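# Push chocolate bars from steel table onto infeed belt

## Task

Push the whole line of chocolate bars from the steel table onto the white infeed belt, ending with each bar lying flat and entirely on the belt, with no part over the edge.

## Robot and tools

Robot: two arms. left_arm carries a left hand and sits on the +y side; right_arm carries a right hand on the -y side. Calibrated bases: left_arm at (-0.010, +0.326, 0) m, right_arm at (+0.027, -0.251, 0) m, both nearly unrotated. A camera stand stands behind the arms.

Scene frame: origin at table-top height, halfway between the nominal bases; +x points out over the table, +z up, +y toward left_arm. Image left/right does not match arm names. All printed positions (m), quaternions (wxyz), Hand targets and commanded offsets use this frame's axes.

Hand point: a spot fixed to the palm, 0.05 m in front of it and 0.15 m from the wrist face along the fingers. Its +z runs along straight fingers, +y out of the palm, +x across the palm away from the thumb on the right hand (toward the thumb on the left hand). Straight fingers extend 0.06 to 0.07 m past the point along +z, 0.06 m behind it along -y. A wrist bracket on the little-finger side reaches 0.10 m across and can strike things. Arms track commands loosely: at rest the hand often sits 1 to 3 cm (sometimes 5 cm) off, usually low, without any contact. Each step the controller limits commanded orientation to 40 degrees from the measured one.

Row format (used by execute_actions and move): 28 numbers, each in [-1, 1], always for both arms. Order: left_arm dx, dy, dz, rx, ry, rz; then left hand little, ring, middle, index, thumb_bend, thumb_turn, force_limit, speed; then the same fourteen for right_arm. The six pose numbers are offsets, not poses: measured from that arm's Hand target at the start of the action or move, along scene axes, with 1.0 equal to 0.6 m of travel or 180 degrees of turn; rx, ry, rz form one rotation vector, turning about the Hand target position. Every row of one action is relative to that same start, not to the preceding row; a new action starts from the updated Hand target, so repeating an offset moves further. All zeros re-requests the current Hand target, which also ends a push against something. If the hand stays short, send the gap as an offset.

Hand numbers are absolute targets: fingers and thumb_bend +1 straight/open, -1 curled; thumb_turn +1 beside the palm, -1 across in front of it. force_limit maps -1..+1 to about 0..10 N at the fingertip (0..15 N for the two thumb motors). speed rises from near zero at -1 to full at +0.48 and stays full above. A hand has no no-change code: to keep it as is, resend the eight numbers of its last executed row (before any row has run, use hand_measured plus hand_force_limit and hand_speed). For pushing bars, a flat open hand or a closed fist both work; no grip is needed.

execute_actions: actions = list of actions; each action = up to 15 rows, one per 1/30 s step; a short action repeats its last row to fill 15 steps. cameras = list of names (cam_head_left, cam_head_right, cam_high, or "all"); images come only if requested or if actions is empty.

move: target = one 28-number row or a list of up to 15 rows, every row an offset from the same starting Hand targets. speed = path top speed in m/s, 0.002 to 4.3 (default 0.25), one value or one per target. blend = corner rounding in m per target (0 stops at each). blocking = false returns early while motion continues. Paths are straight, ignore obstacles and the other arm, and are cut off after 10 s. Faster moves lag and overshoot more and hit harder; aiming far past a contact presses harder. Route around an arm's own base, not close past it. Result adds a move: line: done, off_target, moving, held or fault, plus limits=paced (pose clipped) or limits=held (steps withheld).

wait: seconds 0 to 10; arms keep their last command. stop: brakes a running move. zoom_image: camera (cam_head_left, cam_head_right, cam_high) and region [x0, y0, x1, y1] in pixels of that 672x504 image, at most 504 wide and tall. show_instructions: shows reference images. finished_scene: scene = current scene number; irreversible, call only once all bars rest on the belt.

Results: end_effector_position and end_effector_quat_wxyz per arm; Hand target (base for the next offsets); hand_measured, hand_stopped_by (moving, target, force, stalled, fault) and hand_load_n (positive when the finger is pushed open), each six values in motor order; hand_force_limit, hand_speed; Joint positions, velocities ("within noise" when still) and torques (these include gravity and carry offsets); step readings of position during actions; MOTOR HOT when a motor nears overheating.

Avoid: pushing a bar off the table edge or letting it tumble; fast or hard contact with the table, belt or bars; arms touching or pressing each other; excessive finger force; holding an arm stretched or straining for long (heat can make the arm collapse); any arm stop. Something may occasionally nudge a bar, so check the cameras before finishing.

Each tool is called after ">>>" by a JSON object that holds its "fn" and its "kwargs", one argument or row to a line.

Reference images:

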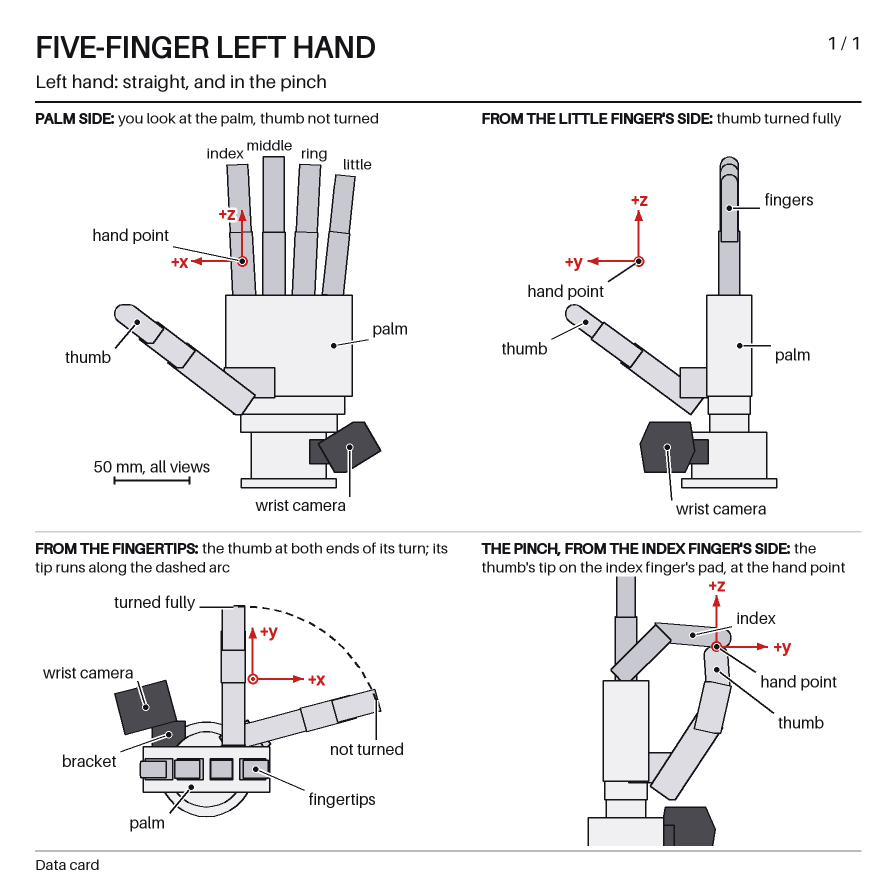

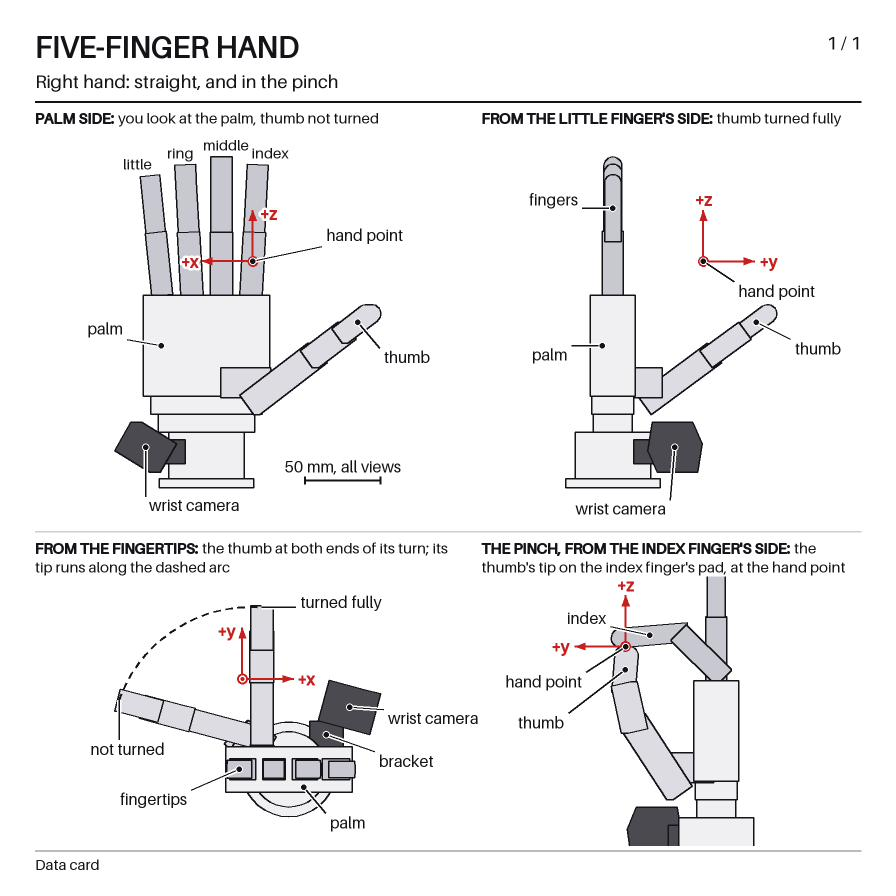

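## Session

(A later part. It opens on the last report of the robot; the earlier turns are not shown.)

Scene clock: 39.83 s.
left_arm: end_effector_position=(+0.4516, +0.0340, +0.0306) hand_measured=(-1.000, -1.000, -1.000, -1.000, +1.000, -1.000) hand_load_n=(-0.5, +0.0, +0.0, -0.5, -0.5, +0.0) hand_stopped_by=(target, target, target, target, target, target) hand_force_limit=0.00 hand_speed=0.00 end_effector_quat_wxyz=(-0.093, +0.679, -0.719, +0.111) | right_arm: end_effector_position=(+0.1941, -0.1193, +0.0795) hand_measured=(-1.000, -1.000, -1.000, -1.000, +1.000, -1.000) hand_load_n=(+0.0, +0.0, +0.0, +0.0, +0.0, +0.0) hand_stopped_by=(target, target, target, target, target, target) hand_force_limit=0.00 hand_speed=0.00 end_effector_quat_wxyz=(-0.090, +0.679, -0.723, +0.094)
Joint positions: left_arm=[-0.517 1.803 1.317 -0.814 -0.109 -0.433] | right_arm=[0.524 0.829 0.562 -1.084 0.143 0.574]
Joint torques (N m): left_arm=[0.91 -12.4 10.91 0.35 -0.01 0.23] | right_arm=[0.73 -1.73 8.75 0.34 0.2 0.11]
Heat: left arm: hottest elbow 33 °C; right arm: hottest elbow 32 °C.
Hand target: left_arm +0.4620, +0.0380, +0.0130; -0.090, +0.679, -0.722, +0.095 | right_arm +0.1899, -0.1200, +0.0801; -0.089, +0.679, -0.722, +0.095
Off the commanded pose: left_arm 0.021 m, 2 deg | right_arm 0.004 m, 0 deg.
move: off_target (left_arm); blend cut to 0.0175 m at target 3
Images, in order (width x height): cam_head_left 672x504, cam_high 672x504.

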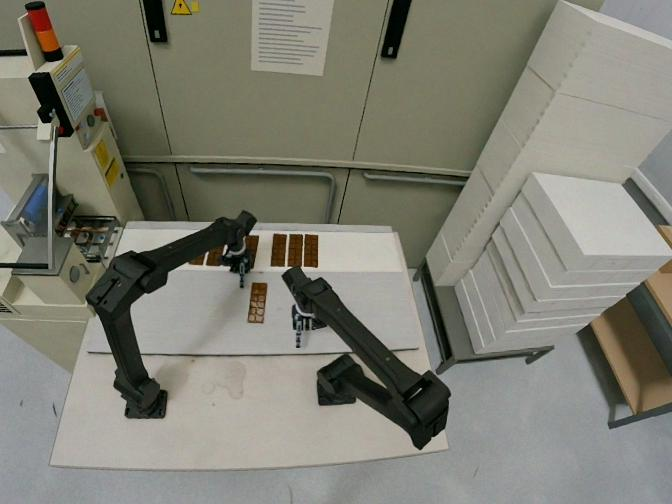

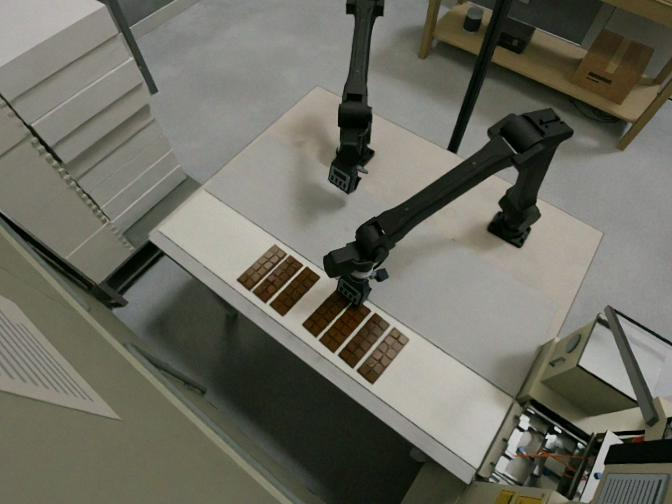

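>>> {"fn": "move", "kwargs": {
  "target": [
    [-0.0417,0.0025,0,0,0,0,-1,-1,-1,-1,1,-1,0,0,0,0,0,0,0,0,-1,-1,-1,-1,1,-1,0,0],
    [-0.1035,0.0065,0.0868,0,0,0,-1,-1,-1,-1,1,-1,0,0,0,0,0,0,0,0,-1,-1,-1,-1,1,-1,0,0],
    [-0.37,0.21,0.145,0,0,0,-1,-1,-1,-1,1,-1,0,0,0,0,0,0,0,0,-1,-1,-1,-1,1,-1,0,0]
  ],
  "speed": [0.1,0.15,0.3],
  "blend": [0.008,0.03,0],
  "cameras": ["all"]
}}

>>> {"fn": "zoom_image", "kwargs": {
  "camera": "cam_head_left",
  "region": [200, 220, 330, 340]
}}

>>> {"fn": "zoom_image", "kwargs": {
  "camera": "cam_head_right",
  "region": [200, 210, 330, 330]
}}

>>> {"fn": "zoom_image", "kwargs": {
  "camera": "cam_high",
  "region": [250, 210, 430, 390]
}}

Scene clock: 42.90 s.
left_arm: end_effector_position=(+0.2468, +0.1565, +0.1047) hand_measured=(-1.000, -1.000, -1.000, -1.000, +1.000, -1.000) hand_load_n=(+0.0, +0.0, +0.0, +0.0, +0.0, +0.0) hand_stopped_by=(target, target, target, target, target, target) hand_force_limit=0.00 hand_speed=0.00 end_effector_quat_wxyz=(-0.093, +0.681, -0.719, +0.106) | right_arm: end_effector_position=(+0.1941, -0.1193, +0.0795) hand_measured=(-1.000, -1.000, -1.000, -1.000, +1.000, -1.000) hand_load_n=(+0.0, +0.0, +0.0, +0.0, +0.0, +0.0) hand_stopped_by=(target, target, target, target, target, target) hand_force_limit=0.00 hand_speed=0.00 end_effector_quat_wxyz=(-0.090, +0.679, -0.723, +0.094)
Joint positions: left_arm=[-0.492 1.11 0.788 -0.985 -0.106 -0.411] | right_arm=[0.524 0.829 0.562 -1.084 0.143 0.574]
Joint torques (N m): left_arm=[0.67 -6.65 7.75 0.08 0.1 0.27] | right_arm=[0.67 -1.67 8.73 0.34 0.19 0.11]
Heat: left arm: hottest elbow 33 °C; right arm: hottest elbow 32 °C.
Hand target: left_arm +0.2399, +0.1640, +0.0999; -0.090, +0.679, -0.722, +0.095 | right_arm +0.1899, -0.1200, +0.0801; -0.089, +0.679, -0.722, +0.095
Off the commanded pose: left_arm 0.011 m, 1 deg | right_arm 0.004 m, 0 deg.
move: off_target (left_arm)

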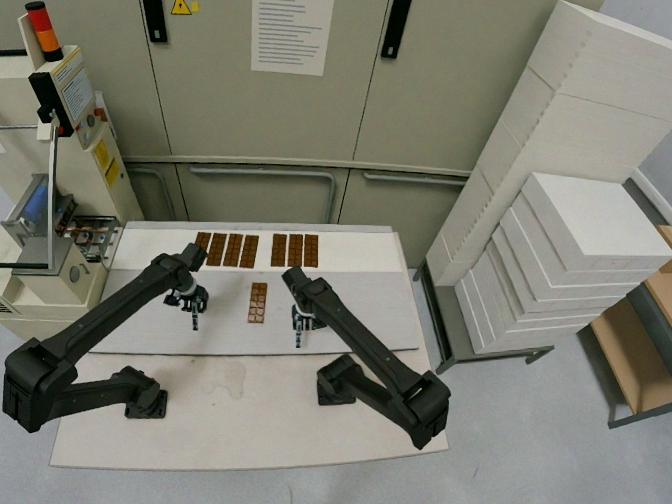

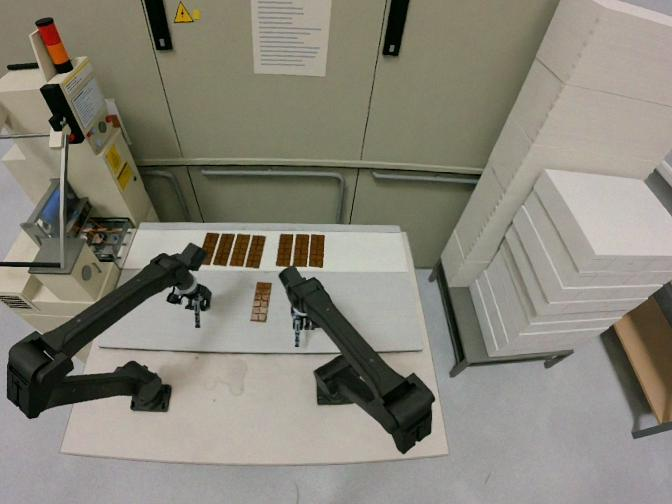

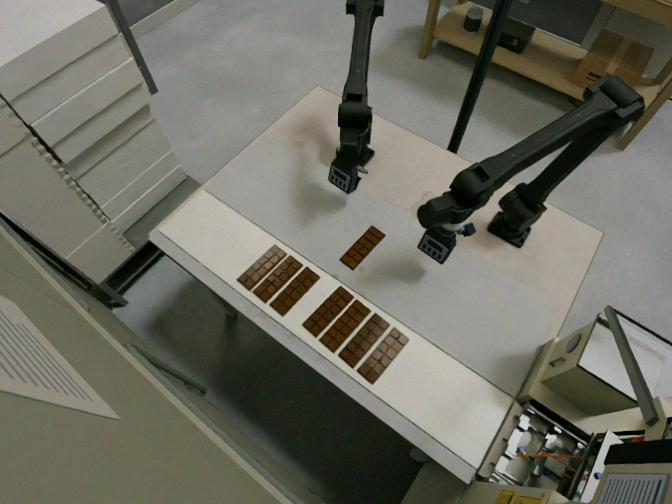

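Scaled by 3.877 from the camera's 672x504 image, which has a finer 960x720 frame.

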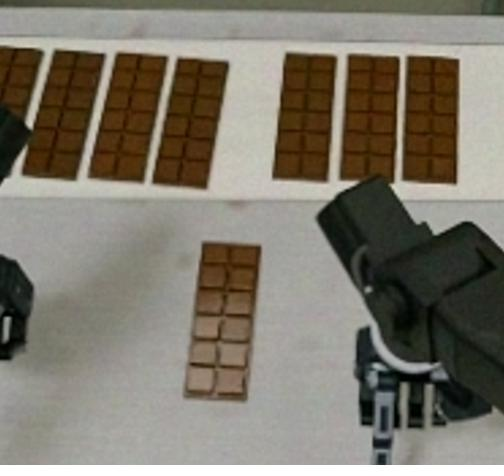

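Scaled by 3.877 from the camera's 672x504 image, which has a finer 960x720 frame.

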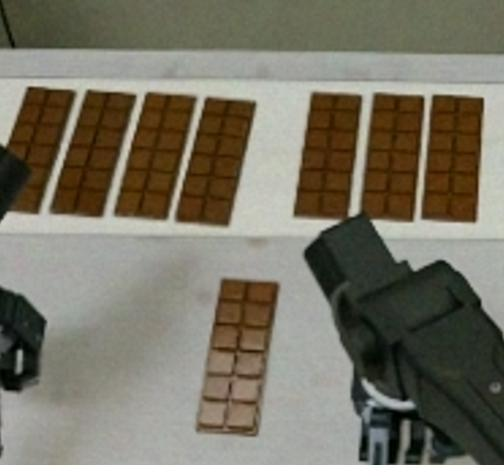

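Scaled by 2.800 from the camera's 672x504 image, which has a finer 960x720 frame.

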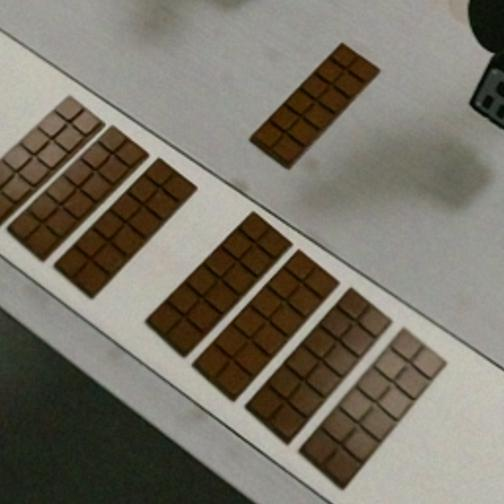

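>>> {"fn": "move", "kwargs": {
  "target": [
    [0,0,0,0,0,0,-1,-1,-1,-1,1,-1,0,0,-0.0065,0.2398,-0.0168,0,0,0,-1,-1,-1,-1,1,-1,0,0],
    [0,0,0,0,0,0,-1,-1,-1,-1,1,-1,0,0,-0.0065,0.2398,-0.0752,0,0,0,-1,-1,-1,-1,1,-1,0,0],
    [0,0,0,0,0,0,-1,-1,-1,-1,1,-1,0,0,-0.0065,0.2398,-0.1202,0,0,0,-1,-1,-1,-1,1,-1,0,0],
    [0,0,0,0,0,0,-1,-1,-1,-1,1,-1,0,0,0.1418,0.2283,-0.1202,0,0,0,-1,-1,-1,-1,1,-1,0,0]
  ],
  "speed": [0.3,0.15,0.04,0.12],
  "blend": [0.02,0.008,0,0],
  "cameras": ["cam_head_left","cam_head_right","cam_high"]
}}

>>> {"fn": "zoom_image", "kwargs": {
  "camera": "cam_head_left",
  "region": [200, 220, 330, 340]
}}

>>> {"fn": "zoom_image", "kwargs": {
  "camera": "cam_high",
  "region": [250, 210, 430, 390]
}}

Scene clock: 49.93 s.
left_arm: end_effector_position=(+0.2468, +0.1566, +0.1047) hand_measured=(-1.000, -1.000, -1.000, -1.000, +1.000, -1.000) hand_load_n=(+0.0, +0.0, +0.0, +0.0, +0.0, +0.0) hand_stopped_by=(target, target, target, target, target, target) hand_force_limit=0.00 hand_speed=0.00 end_effector_quat_wxyz=(-0.093, +0.680, -0.719, +0.106) | right_arm: end_effector_position=(+0.2617, +0.0129, +0.0177) hand_measured=(-1.000, -1.000, -1.000, -1.000, +1.000, -1.000) hand_load_n=(-1.5, -2.5, +0.0, -1.0, +0.0, +0.0) hand_stopped_by=(target, target, target, target, target, target) hand_force_limit=0.00 hand_speed=0.00 end_effector_quat_wxyz=(-0.092, +0.682, -0.720, +0.093)
Joint positions: left_arm=[-0.492 1.11 0.788 -0.985 -0.106 -0.41] | right_arm=[0.764 1.362 0.743 -0.767 0.188 0.805]
Joint torques (N m): left_arm=[0.67 -6.71 7.79 0.06 0.1 0.25] | right_arm=[-1.44 -2.32 9.47 1.87 0.14 -0.03]
Heat: left arm: hottest elbow 33 °C; right arm: hottest elbow 32 °C.
Hand target: left_arm +0.2399, +0.1640, +0.0999; -0.090, +0.679, -0.722, +0.095 | right_arm +0.2750, +0.0168, +0.0078; -0.089, +0.679, -0.722, +0.095
Off the commanded pose: left_arm 0.011 m, 1 deg | right_arm 0.017 m, 1 deg.
move: off_target (left_arm, right_arm); blend cut to 0.0175 m at target 1

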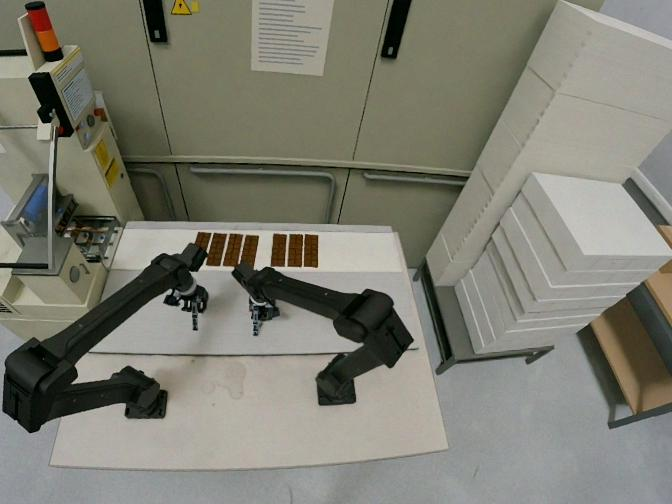

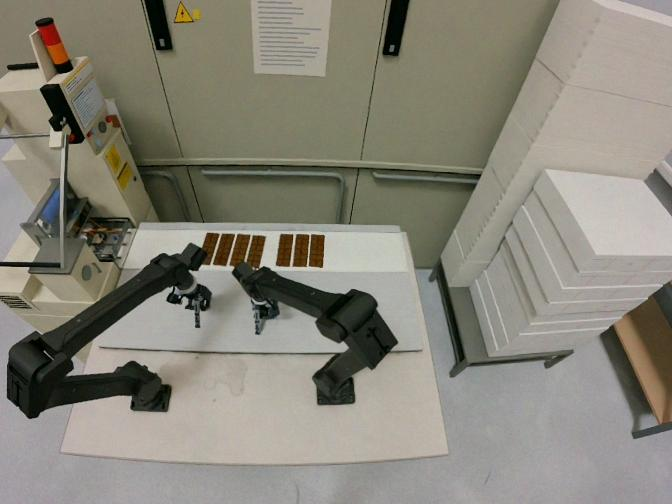

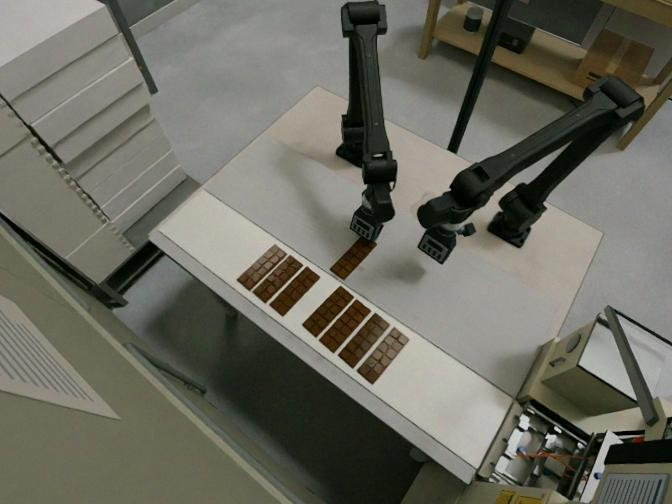

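Scaled by 3.877 from the camera's 672x504 image, which has a finer 960x720 frame.

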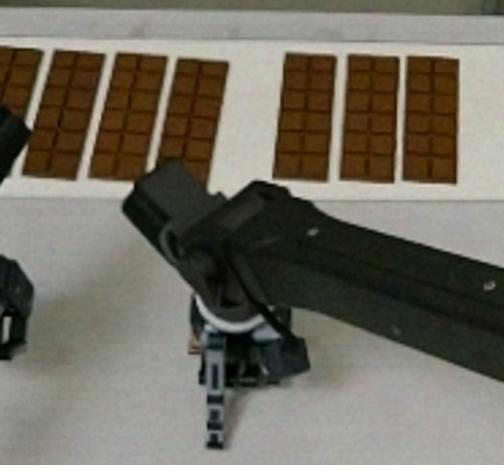

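Scaled by 2.800 from the camera's 672x504 image, which has a finer 960x720 frame.

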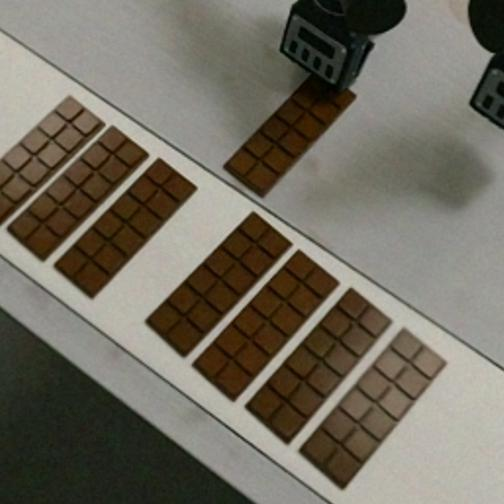

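>>> {"fn": "move", "kwargs": {
  "target": [0,0,0,0,0,0,-1,-1,-1,-1,1,-1,0,0,0.0833,-0.0033,0,0,0,0,-1,-1,-1,-1,1,-1,0,0],
  "speed": 0.1,
  "cameras": ["cam_head_left","cam_head_right","cam_high"]
}}

>>> {"fn": "zoom_image", "kwargs": {
  "camera": "cam_high",
  "region": [270, 210, 410, 350]
}}

>>> {"fn": "zoom_image", "kwargs": {
  "camera": "cam_head_left",
  "region": [200, 220, 330, 340]
}}

>>> {"fn": "zoom_image", "kwargs": {
  "camera": "cam_head_right",
  "region": [200, 220, 330, 340]
}}

Scene clock: 52.60 s.
left_arm: end_effector_position=(+0.2468, +0.1566, +0.1047) hand_measured=(-1.000, -1.000, -1.000, -1.000, +1.000, -1.000) hand_load_n=(+0.0, +0.0, +0.0, +0.0, +0.0, +0.0) hand_stopped_by=(target, target, target, target, target, target) hand_force_limit=0.00 hand_speed=0.00 end_effector_quat_wxyz=(-0.093, +0.680, -0.719, +0.106) | right_arm: end_effector_position=(+0.3093, +0.0110, +0.0181) hand_measured=(-1.000, -1.000, -1.000, -1.000, +1.000, -1.000) hand_load_n=(-0.5, -1.5, +0.0, -2.0, +0.0, +0.0) hand_stopped_by=(target, target, target, target, target, target) hand_force_limit=0.00 hand_speed=0.00 end_effector_quat_wxyz=(-0.091, +0.682, -0.720, +0.093)
Joint positions: left_arm=[-0.492 1.11 0.788 -0.985 -0.106 -0.41] | right_arm=[0.671 1.45 0.833 -0.755 0.17 0.711]
Joint torques (N m): left_arm=[0.67 -6.65 7.77 0.09 0.1 0.25] | right_arm=[-1.44 -3.43 9.96 1.83 0.15 -0.02]
Heat: left arm: hottest elbow 33 °C; right arm: hottest elbow 32 °C.
Hand target: left_arm +0.2399, +0.1640, +0.0999; -0.090, +0.679, -0.722, +0.095 | right_arm +0.3251, +0.0149, +0.0080; -0.089, +0.679, -0.723, +0.095
Off the commanded pose: left_arm 0.011 m, 1 deg | right_arm 0.019 m, 1 deg.
move: off_target (left_arm, right_arm)

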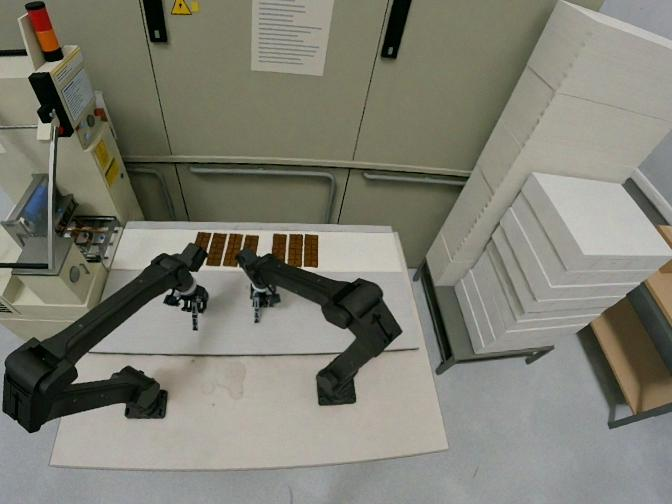

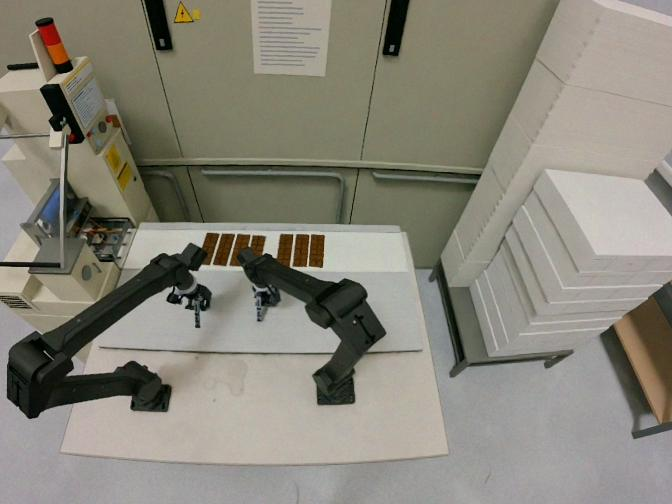

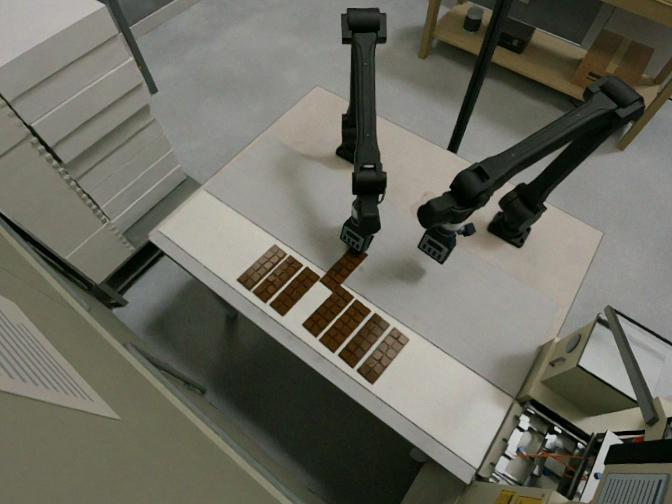

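Scaled by 3.600 from the camera's 672x504 image, which has a finer 960x720 frame.

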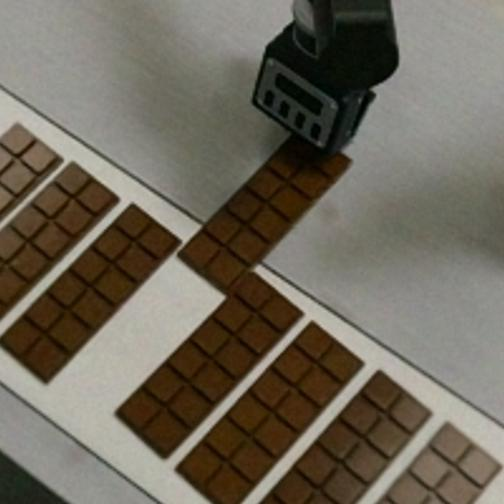

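Scaled by 3.877 from the camera's 672x504 image, which has a finer 960x720 frame.

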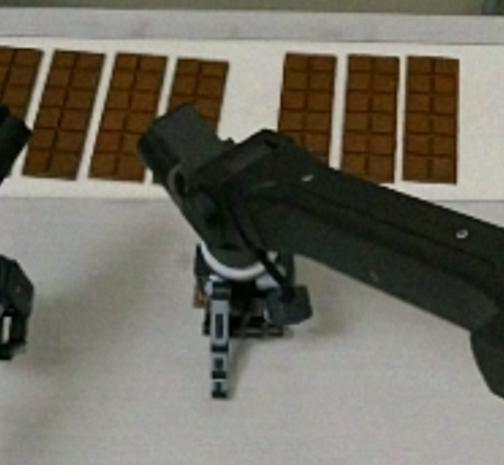

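Scaled by 3.877 from the camera's 672x504 image, which has a finer 960x720 frame.

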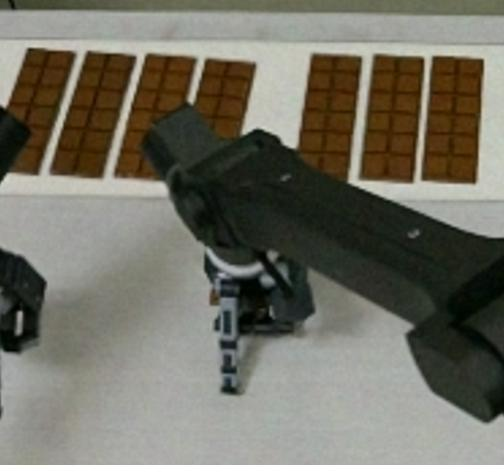

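>>> {"fn": "zoom_image", "kwargs": {
  "camera": "cam_high",
  "region": [305, 250, 375, 320]
}}

Scaled by 7.200 from the camera's 672x504 image, which has a finer 960x720 frame.

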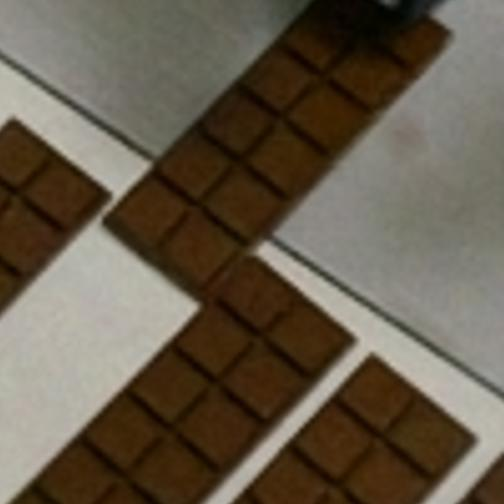

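>>> {"fn": "move", "kwargs": {
  "target": [0,0,0,0,0,0,-1,-1,-1,-1,1,-1,0,0,0.2315,-0.02,0,0,0,0,-1,-1,-1,-1,1,-1,0,0],
  "speed": 0.12,
  "cameras": ["cam_head_left","cam_high"]
}}

>>> {"fn": "zoom_image", "kwargs": {
  "camera": "cam_high",
  "region": [230, 220, 430, 400]
}}

Scene clock: 56.17 s.
left_arm: end_effector_position=(+0.2468, +0.1566, +0.1047) hand_measured=(-1.000, -1.000, -1.000, -1.000, +1.000, -1.000) hand_load_n=(+0.0, +0.0, +0.0, +0.0, +0.0, +0.0) hand_stopped_by=(target, target, target, target, target, target) hand_force_limit=0.00 hand_speed=0.00 end_effector_quat_wxyz=(-0.093, +0.680, -0.719, +0.106) | right_arm: end_effector_position=(+0.4529, +0.0032, +0.0182) hand_measured=(-1.000, -1.000, -1.000, -1.000, +1.000, -1.000) hand_load_n=(-0.5, -1.0, +0.0, -0.5, -0.5, +0.0) hand_stopped_by=(target, target, target, target, target, target) hand_force_limit=0.00 hand_speed=0.00 end_effector_quat_wxyz=(-0.100, +0.678, -0.722, +0.098)
Joint positions: left_arm=[-0.492 1.11 0.788 -0.985 -0.106 -0.41] | right_arm=[0.474 1.707 1.145 -0.76 0.133 0.523]
Joint torques (N m): left_arm=[0.67 -6.65 7.79 0.06 0.1 0.25] | right_arm=[-0.97 -7.53 11.18 0.47 -0.01 -0.03]
Heat: left arm: hottest elbow 33 °C; right arm: hottest elbow 32 °C.
Hand target: left_arm +0.2399, +0.1640, +0.0999; -0.090, +0.679, -0.722, +0.095 | right_arm +0.4639, +0.0030, +0.0078; -0.089, +0.679, -0.722, +0.095
Off the commanded pose: left_arm 0.011 m, 1 deg | right_arm 0.015 m, 1 deg.
move: off_target (left_arm, right_arm)
Images, in order (width x height): cam_head_left 672x504, cam_high 672x504.

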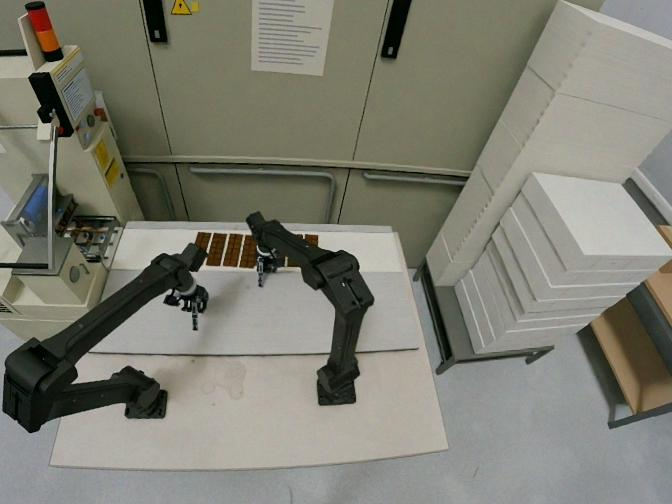

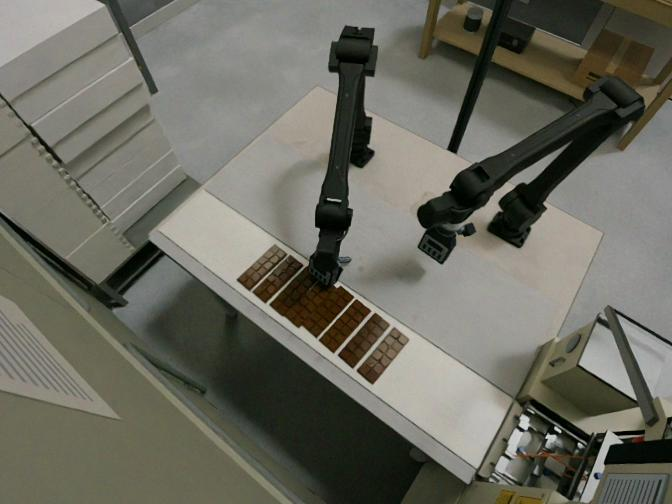

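Scaled by 2.520 from the camera's 672x504 image, which has a finer 960x720 frame.

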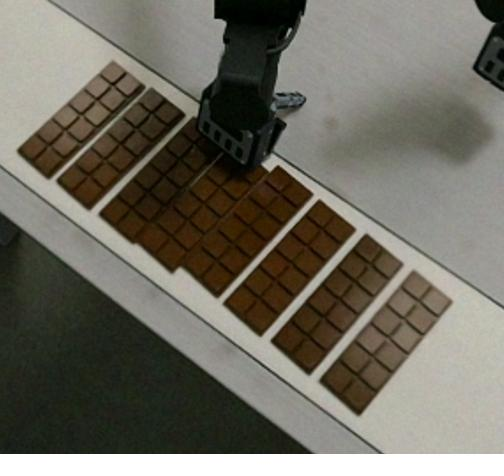

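>>> {"fn": "move", "kwargs": {
  "target": [
    [0,0,0,0,0,0,-1,-1,-1,-1,1,-1,0,0,-0.0417,0.0025,0,0,0,0,-1,-1,-1,-1,1,-1,0,0],
    [0,0,0,0,0,0,-1,-1,-1,-1,1,-1,0,0,-0.11,0.0065,0.0947,0,0,0,-1,-1,-1,-1,1,-1,0,0],
    [0,0,0,0,0,0,-1,-1,-1,-1,1,-1,0,0,-0.42,-0.17,0.15,0,0,0,-1,-1,-1,-1,1,-1,0,0]
  ],
  "speed": [0.1,0.15,0.3],
  "blend": [0.008,0.03,0],
  "cameras": ["all"]
}}

>>> {"fn": "zoom_image", "kwargs": {
  "camera": "cam_high",
  "region": [270, 230, 370, 340]
}}

>>> {"fn": "zoom_image", "kwargs": {
  "camera": "cam_head_left",
  "region": [180, 215, 330, 285]
}}

>>> {"fn": "zoom_image", "kwargs": {
  "camera": "cam_high",
  "region": [220, 220, 420, 400]
}}

Scene clock: 58.73 s.
left_arm: end_effector_position=(+0.2468, +0.1566, +0.1047) hand_measured=(-1.000, -1.000, -1.000, -1.000, +1.000, -1.000) hand_load_n=(+0.0, +0.0, +0.0, +0.0, +0.0, +0.0) hand_stopped_by=(target, target, target, target, target, target) hand_force_limit=0.00 hand_speed=0.00 end_effector_quat_wxyz=(-0.093, +0.680, -0.719, +0.106) | right_arm: end_effector_position=(+0.2171, -0.0978, +0.0975) hand_measured=(-1.000, -1.000, -1.000, -1.000, +1.000, -1.000) hand_load_n=(+0.0, +0.0, +0.0, +0.0, +0.0, +0.0) hand_stopped_by=(target, target, target, target, target, target) hand_force_limit=0.00 hand_speed=0.00 end_effector_quat_wxyz=(-0.091, +0.679, -0.723, +0.094)
Joint positions: left_arm=[-0.492 1.11 0.788 -0.985 -0.106 -0.41] | right_arm=[0.554 0.92 0.655 -1.089 0.149 0.604]
Joint torques (N m): left_arm=[0.67 -6.65 7.73 0.06 0.11 0.25] | right_arm=[0.73 -2.78 8.57 0.28 0.2 0.1]
Heat: left arm: hottest elbow 33 °C; right arm: hottest elbow 32 °C.
Hand target: left_arm +0.2399, +0.1640, +0.0999; -0.090, +0.679, -0.722, +0.095 | right_arm +0.2119, -0.0990, +0.0979; -0.089, +0.679, -0.722, +0.095
Off the commanded pose: left_arm 0.011 m, 1 deg | right_arm 0.005 m, 0 deg.
move: off_target (left_arm)

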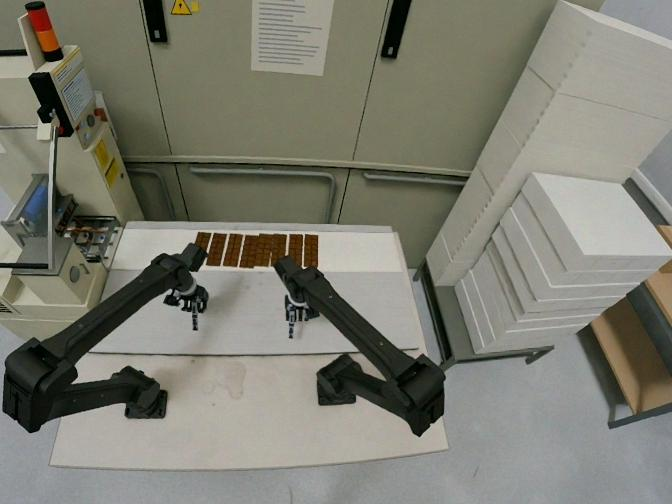

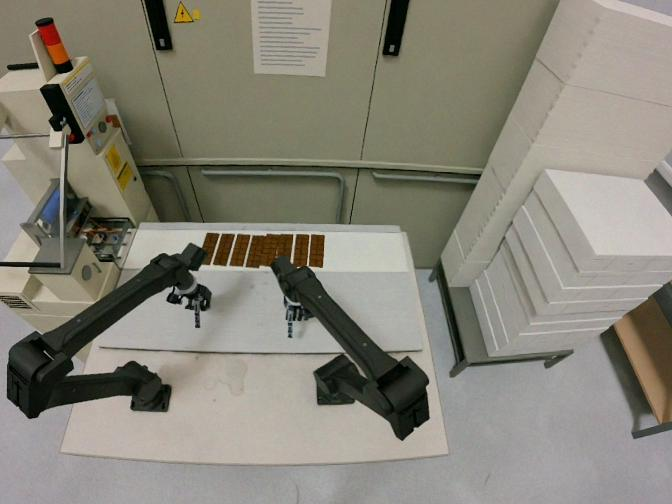

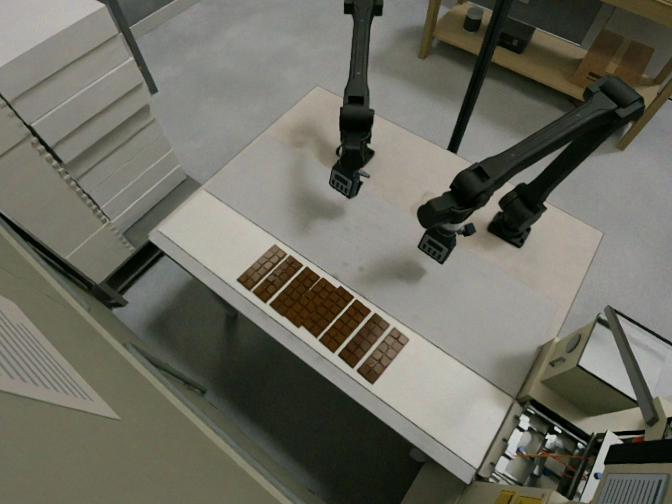

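Scaled by 4.582 from the camera's 672x504 image, which has a finer 960x720 frame.

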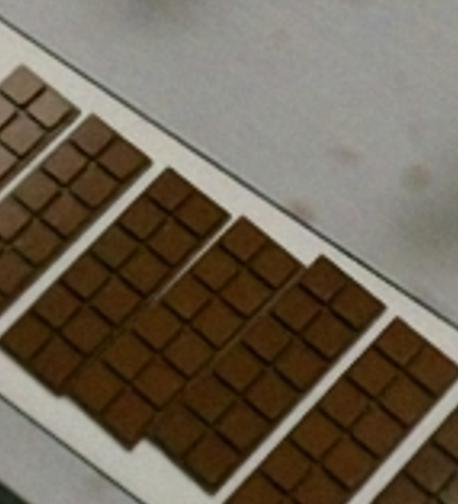

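Scaled by 3.360 from the camera's 672x504 image, which has a finer 960x720 frame.

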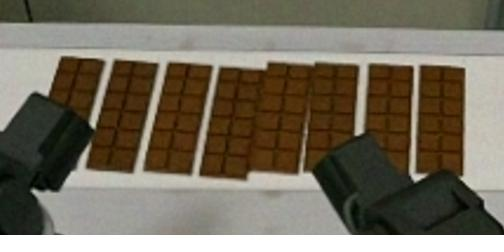

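Scaled by 2.520 from the camera's 672x504 image, which has a finer 960x720 frame.

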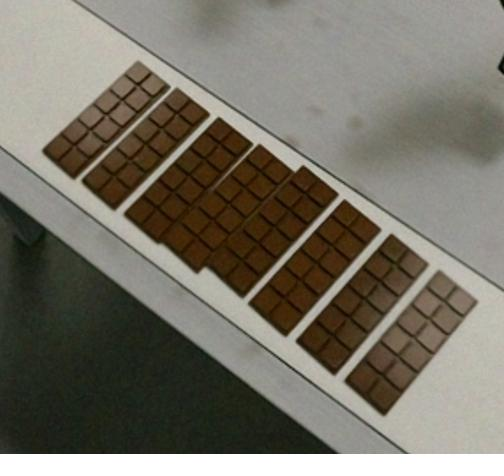

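>>> {"fn": "zoom_image", "kwargs": {
  "camera": "cam_head_left",
  "region": [235, 228, 295, 273]
}}

>>> {"fn": "zoom_image", "kwargs": {
  "camera": "cam_head_right",
  "region": [240, 228, 300, 273]
}}

>>> {"fn": "zoom_image", "kwargs": {
  "camera": "cam_high",
  "region": [280, 265, 340, 325]
}}

>>> {"fn": "zoom_image", "kwargs": {
  "camera": "cam_high",
  "region": [295, 270, 355, 330]
}}

Scaled by 8.400 from the camera's 672x504 image, which has a finer 960x720 frame.

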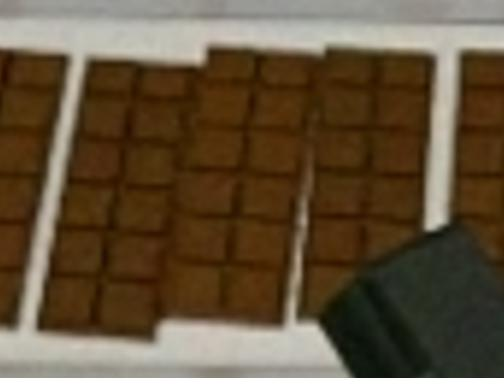

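Scaled by 8.400 from the camera's 672x504 image, which has a finer 960x720 frame.

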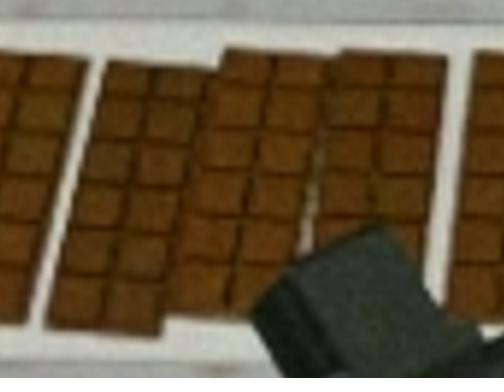

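Scaled by 8.400 from the camera's 672x504 image, which has a finer 960x720 frame.

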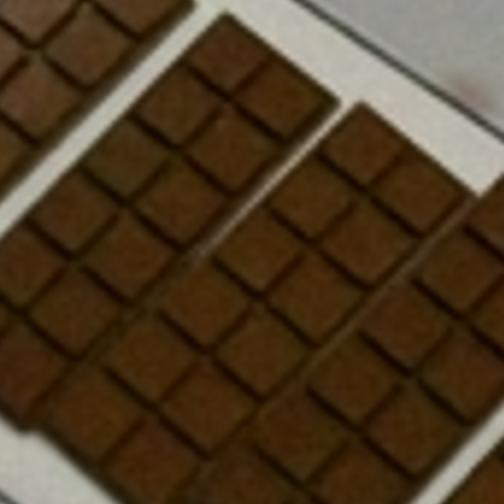

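Scaled by 8.400 from the camera's 672x504 image, which has a finer 960x720 frame.

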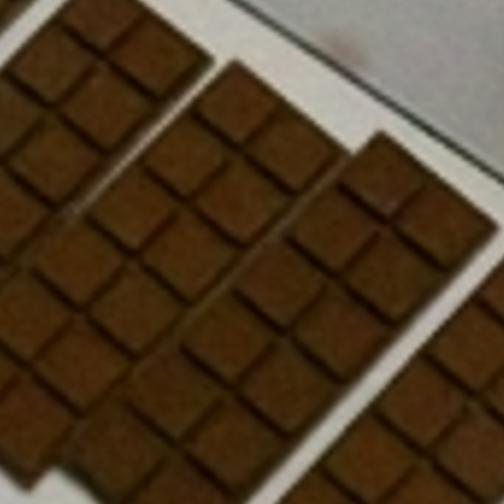

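>>> {"fn": "finished_scene", "kwargs": {
  "scene": 2
}}

The scene is finished: the task was done.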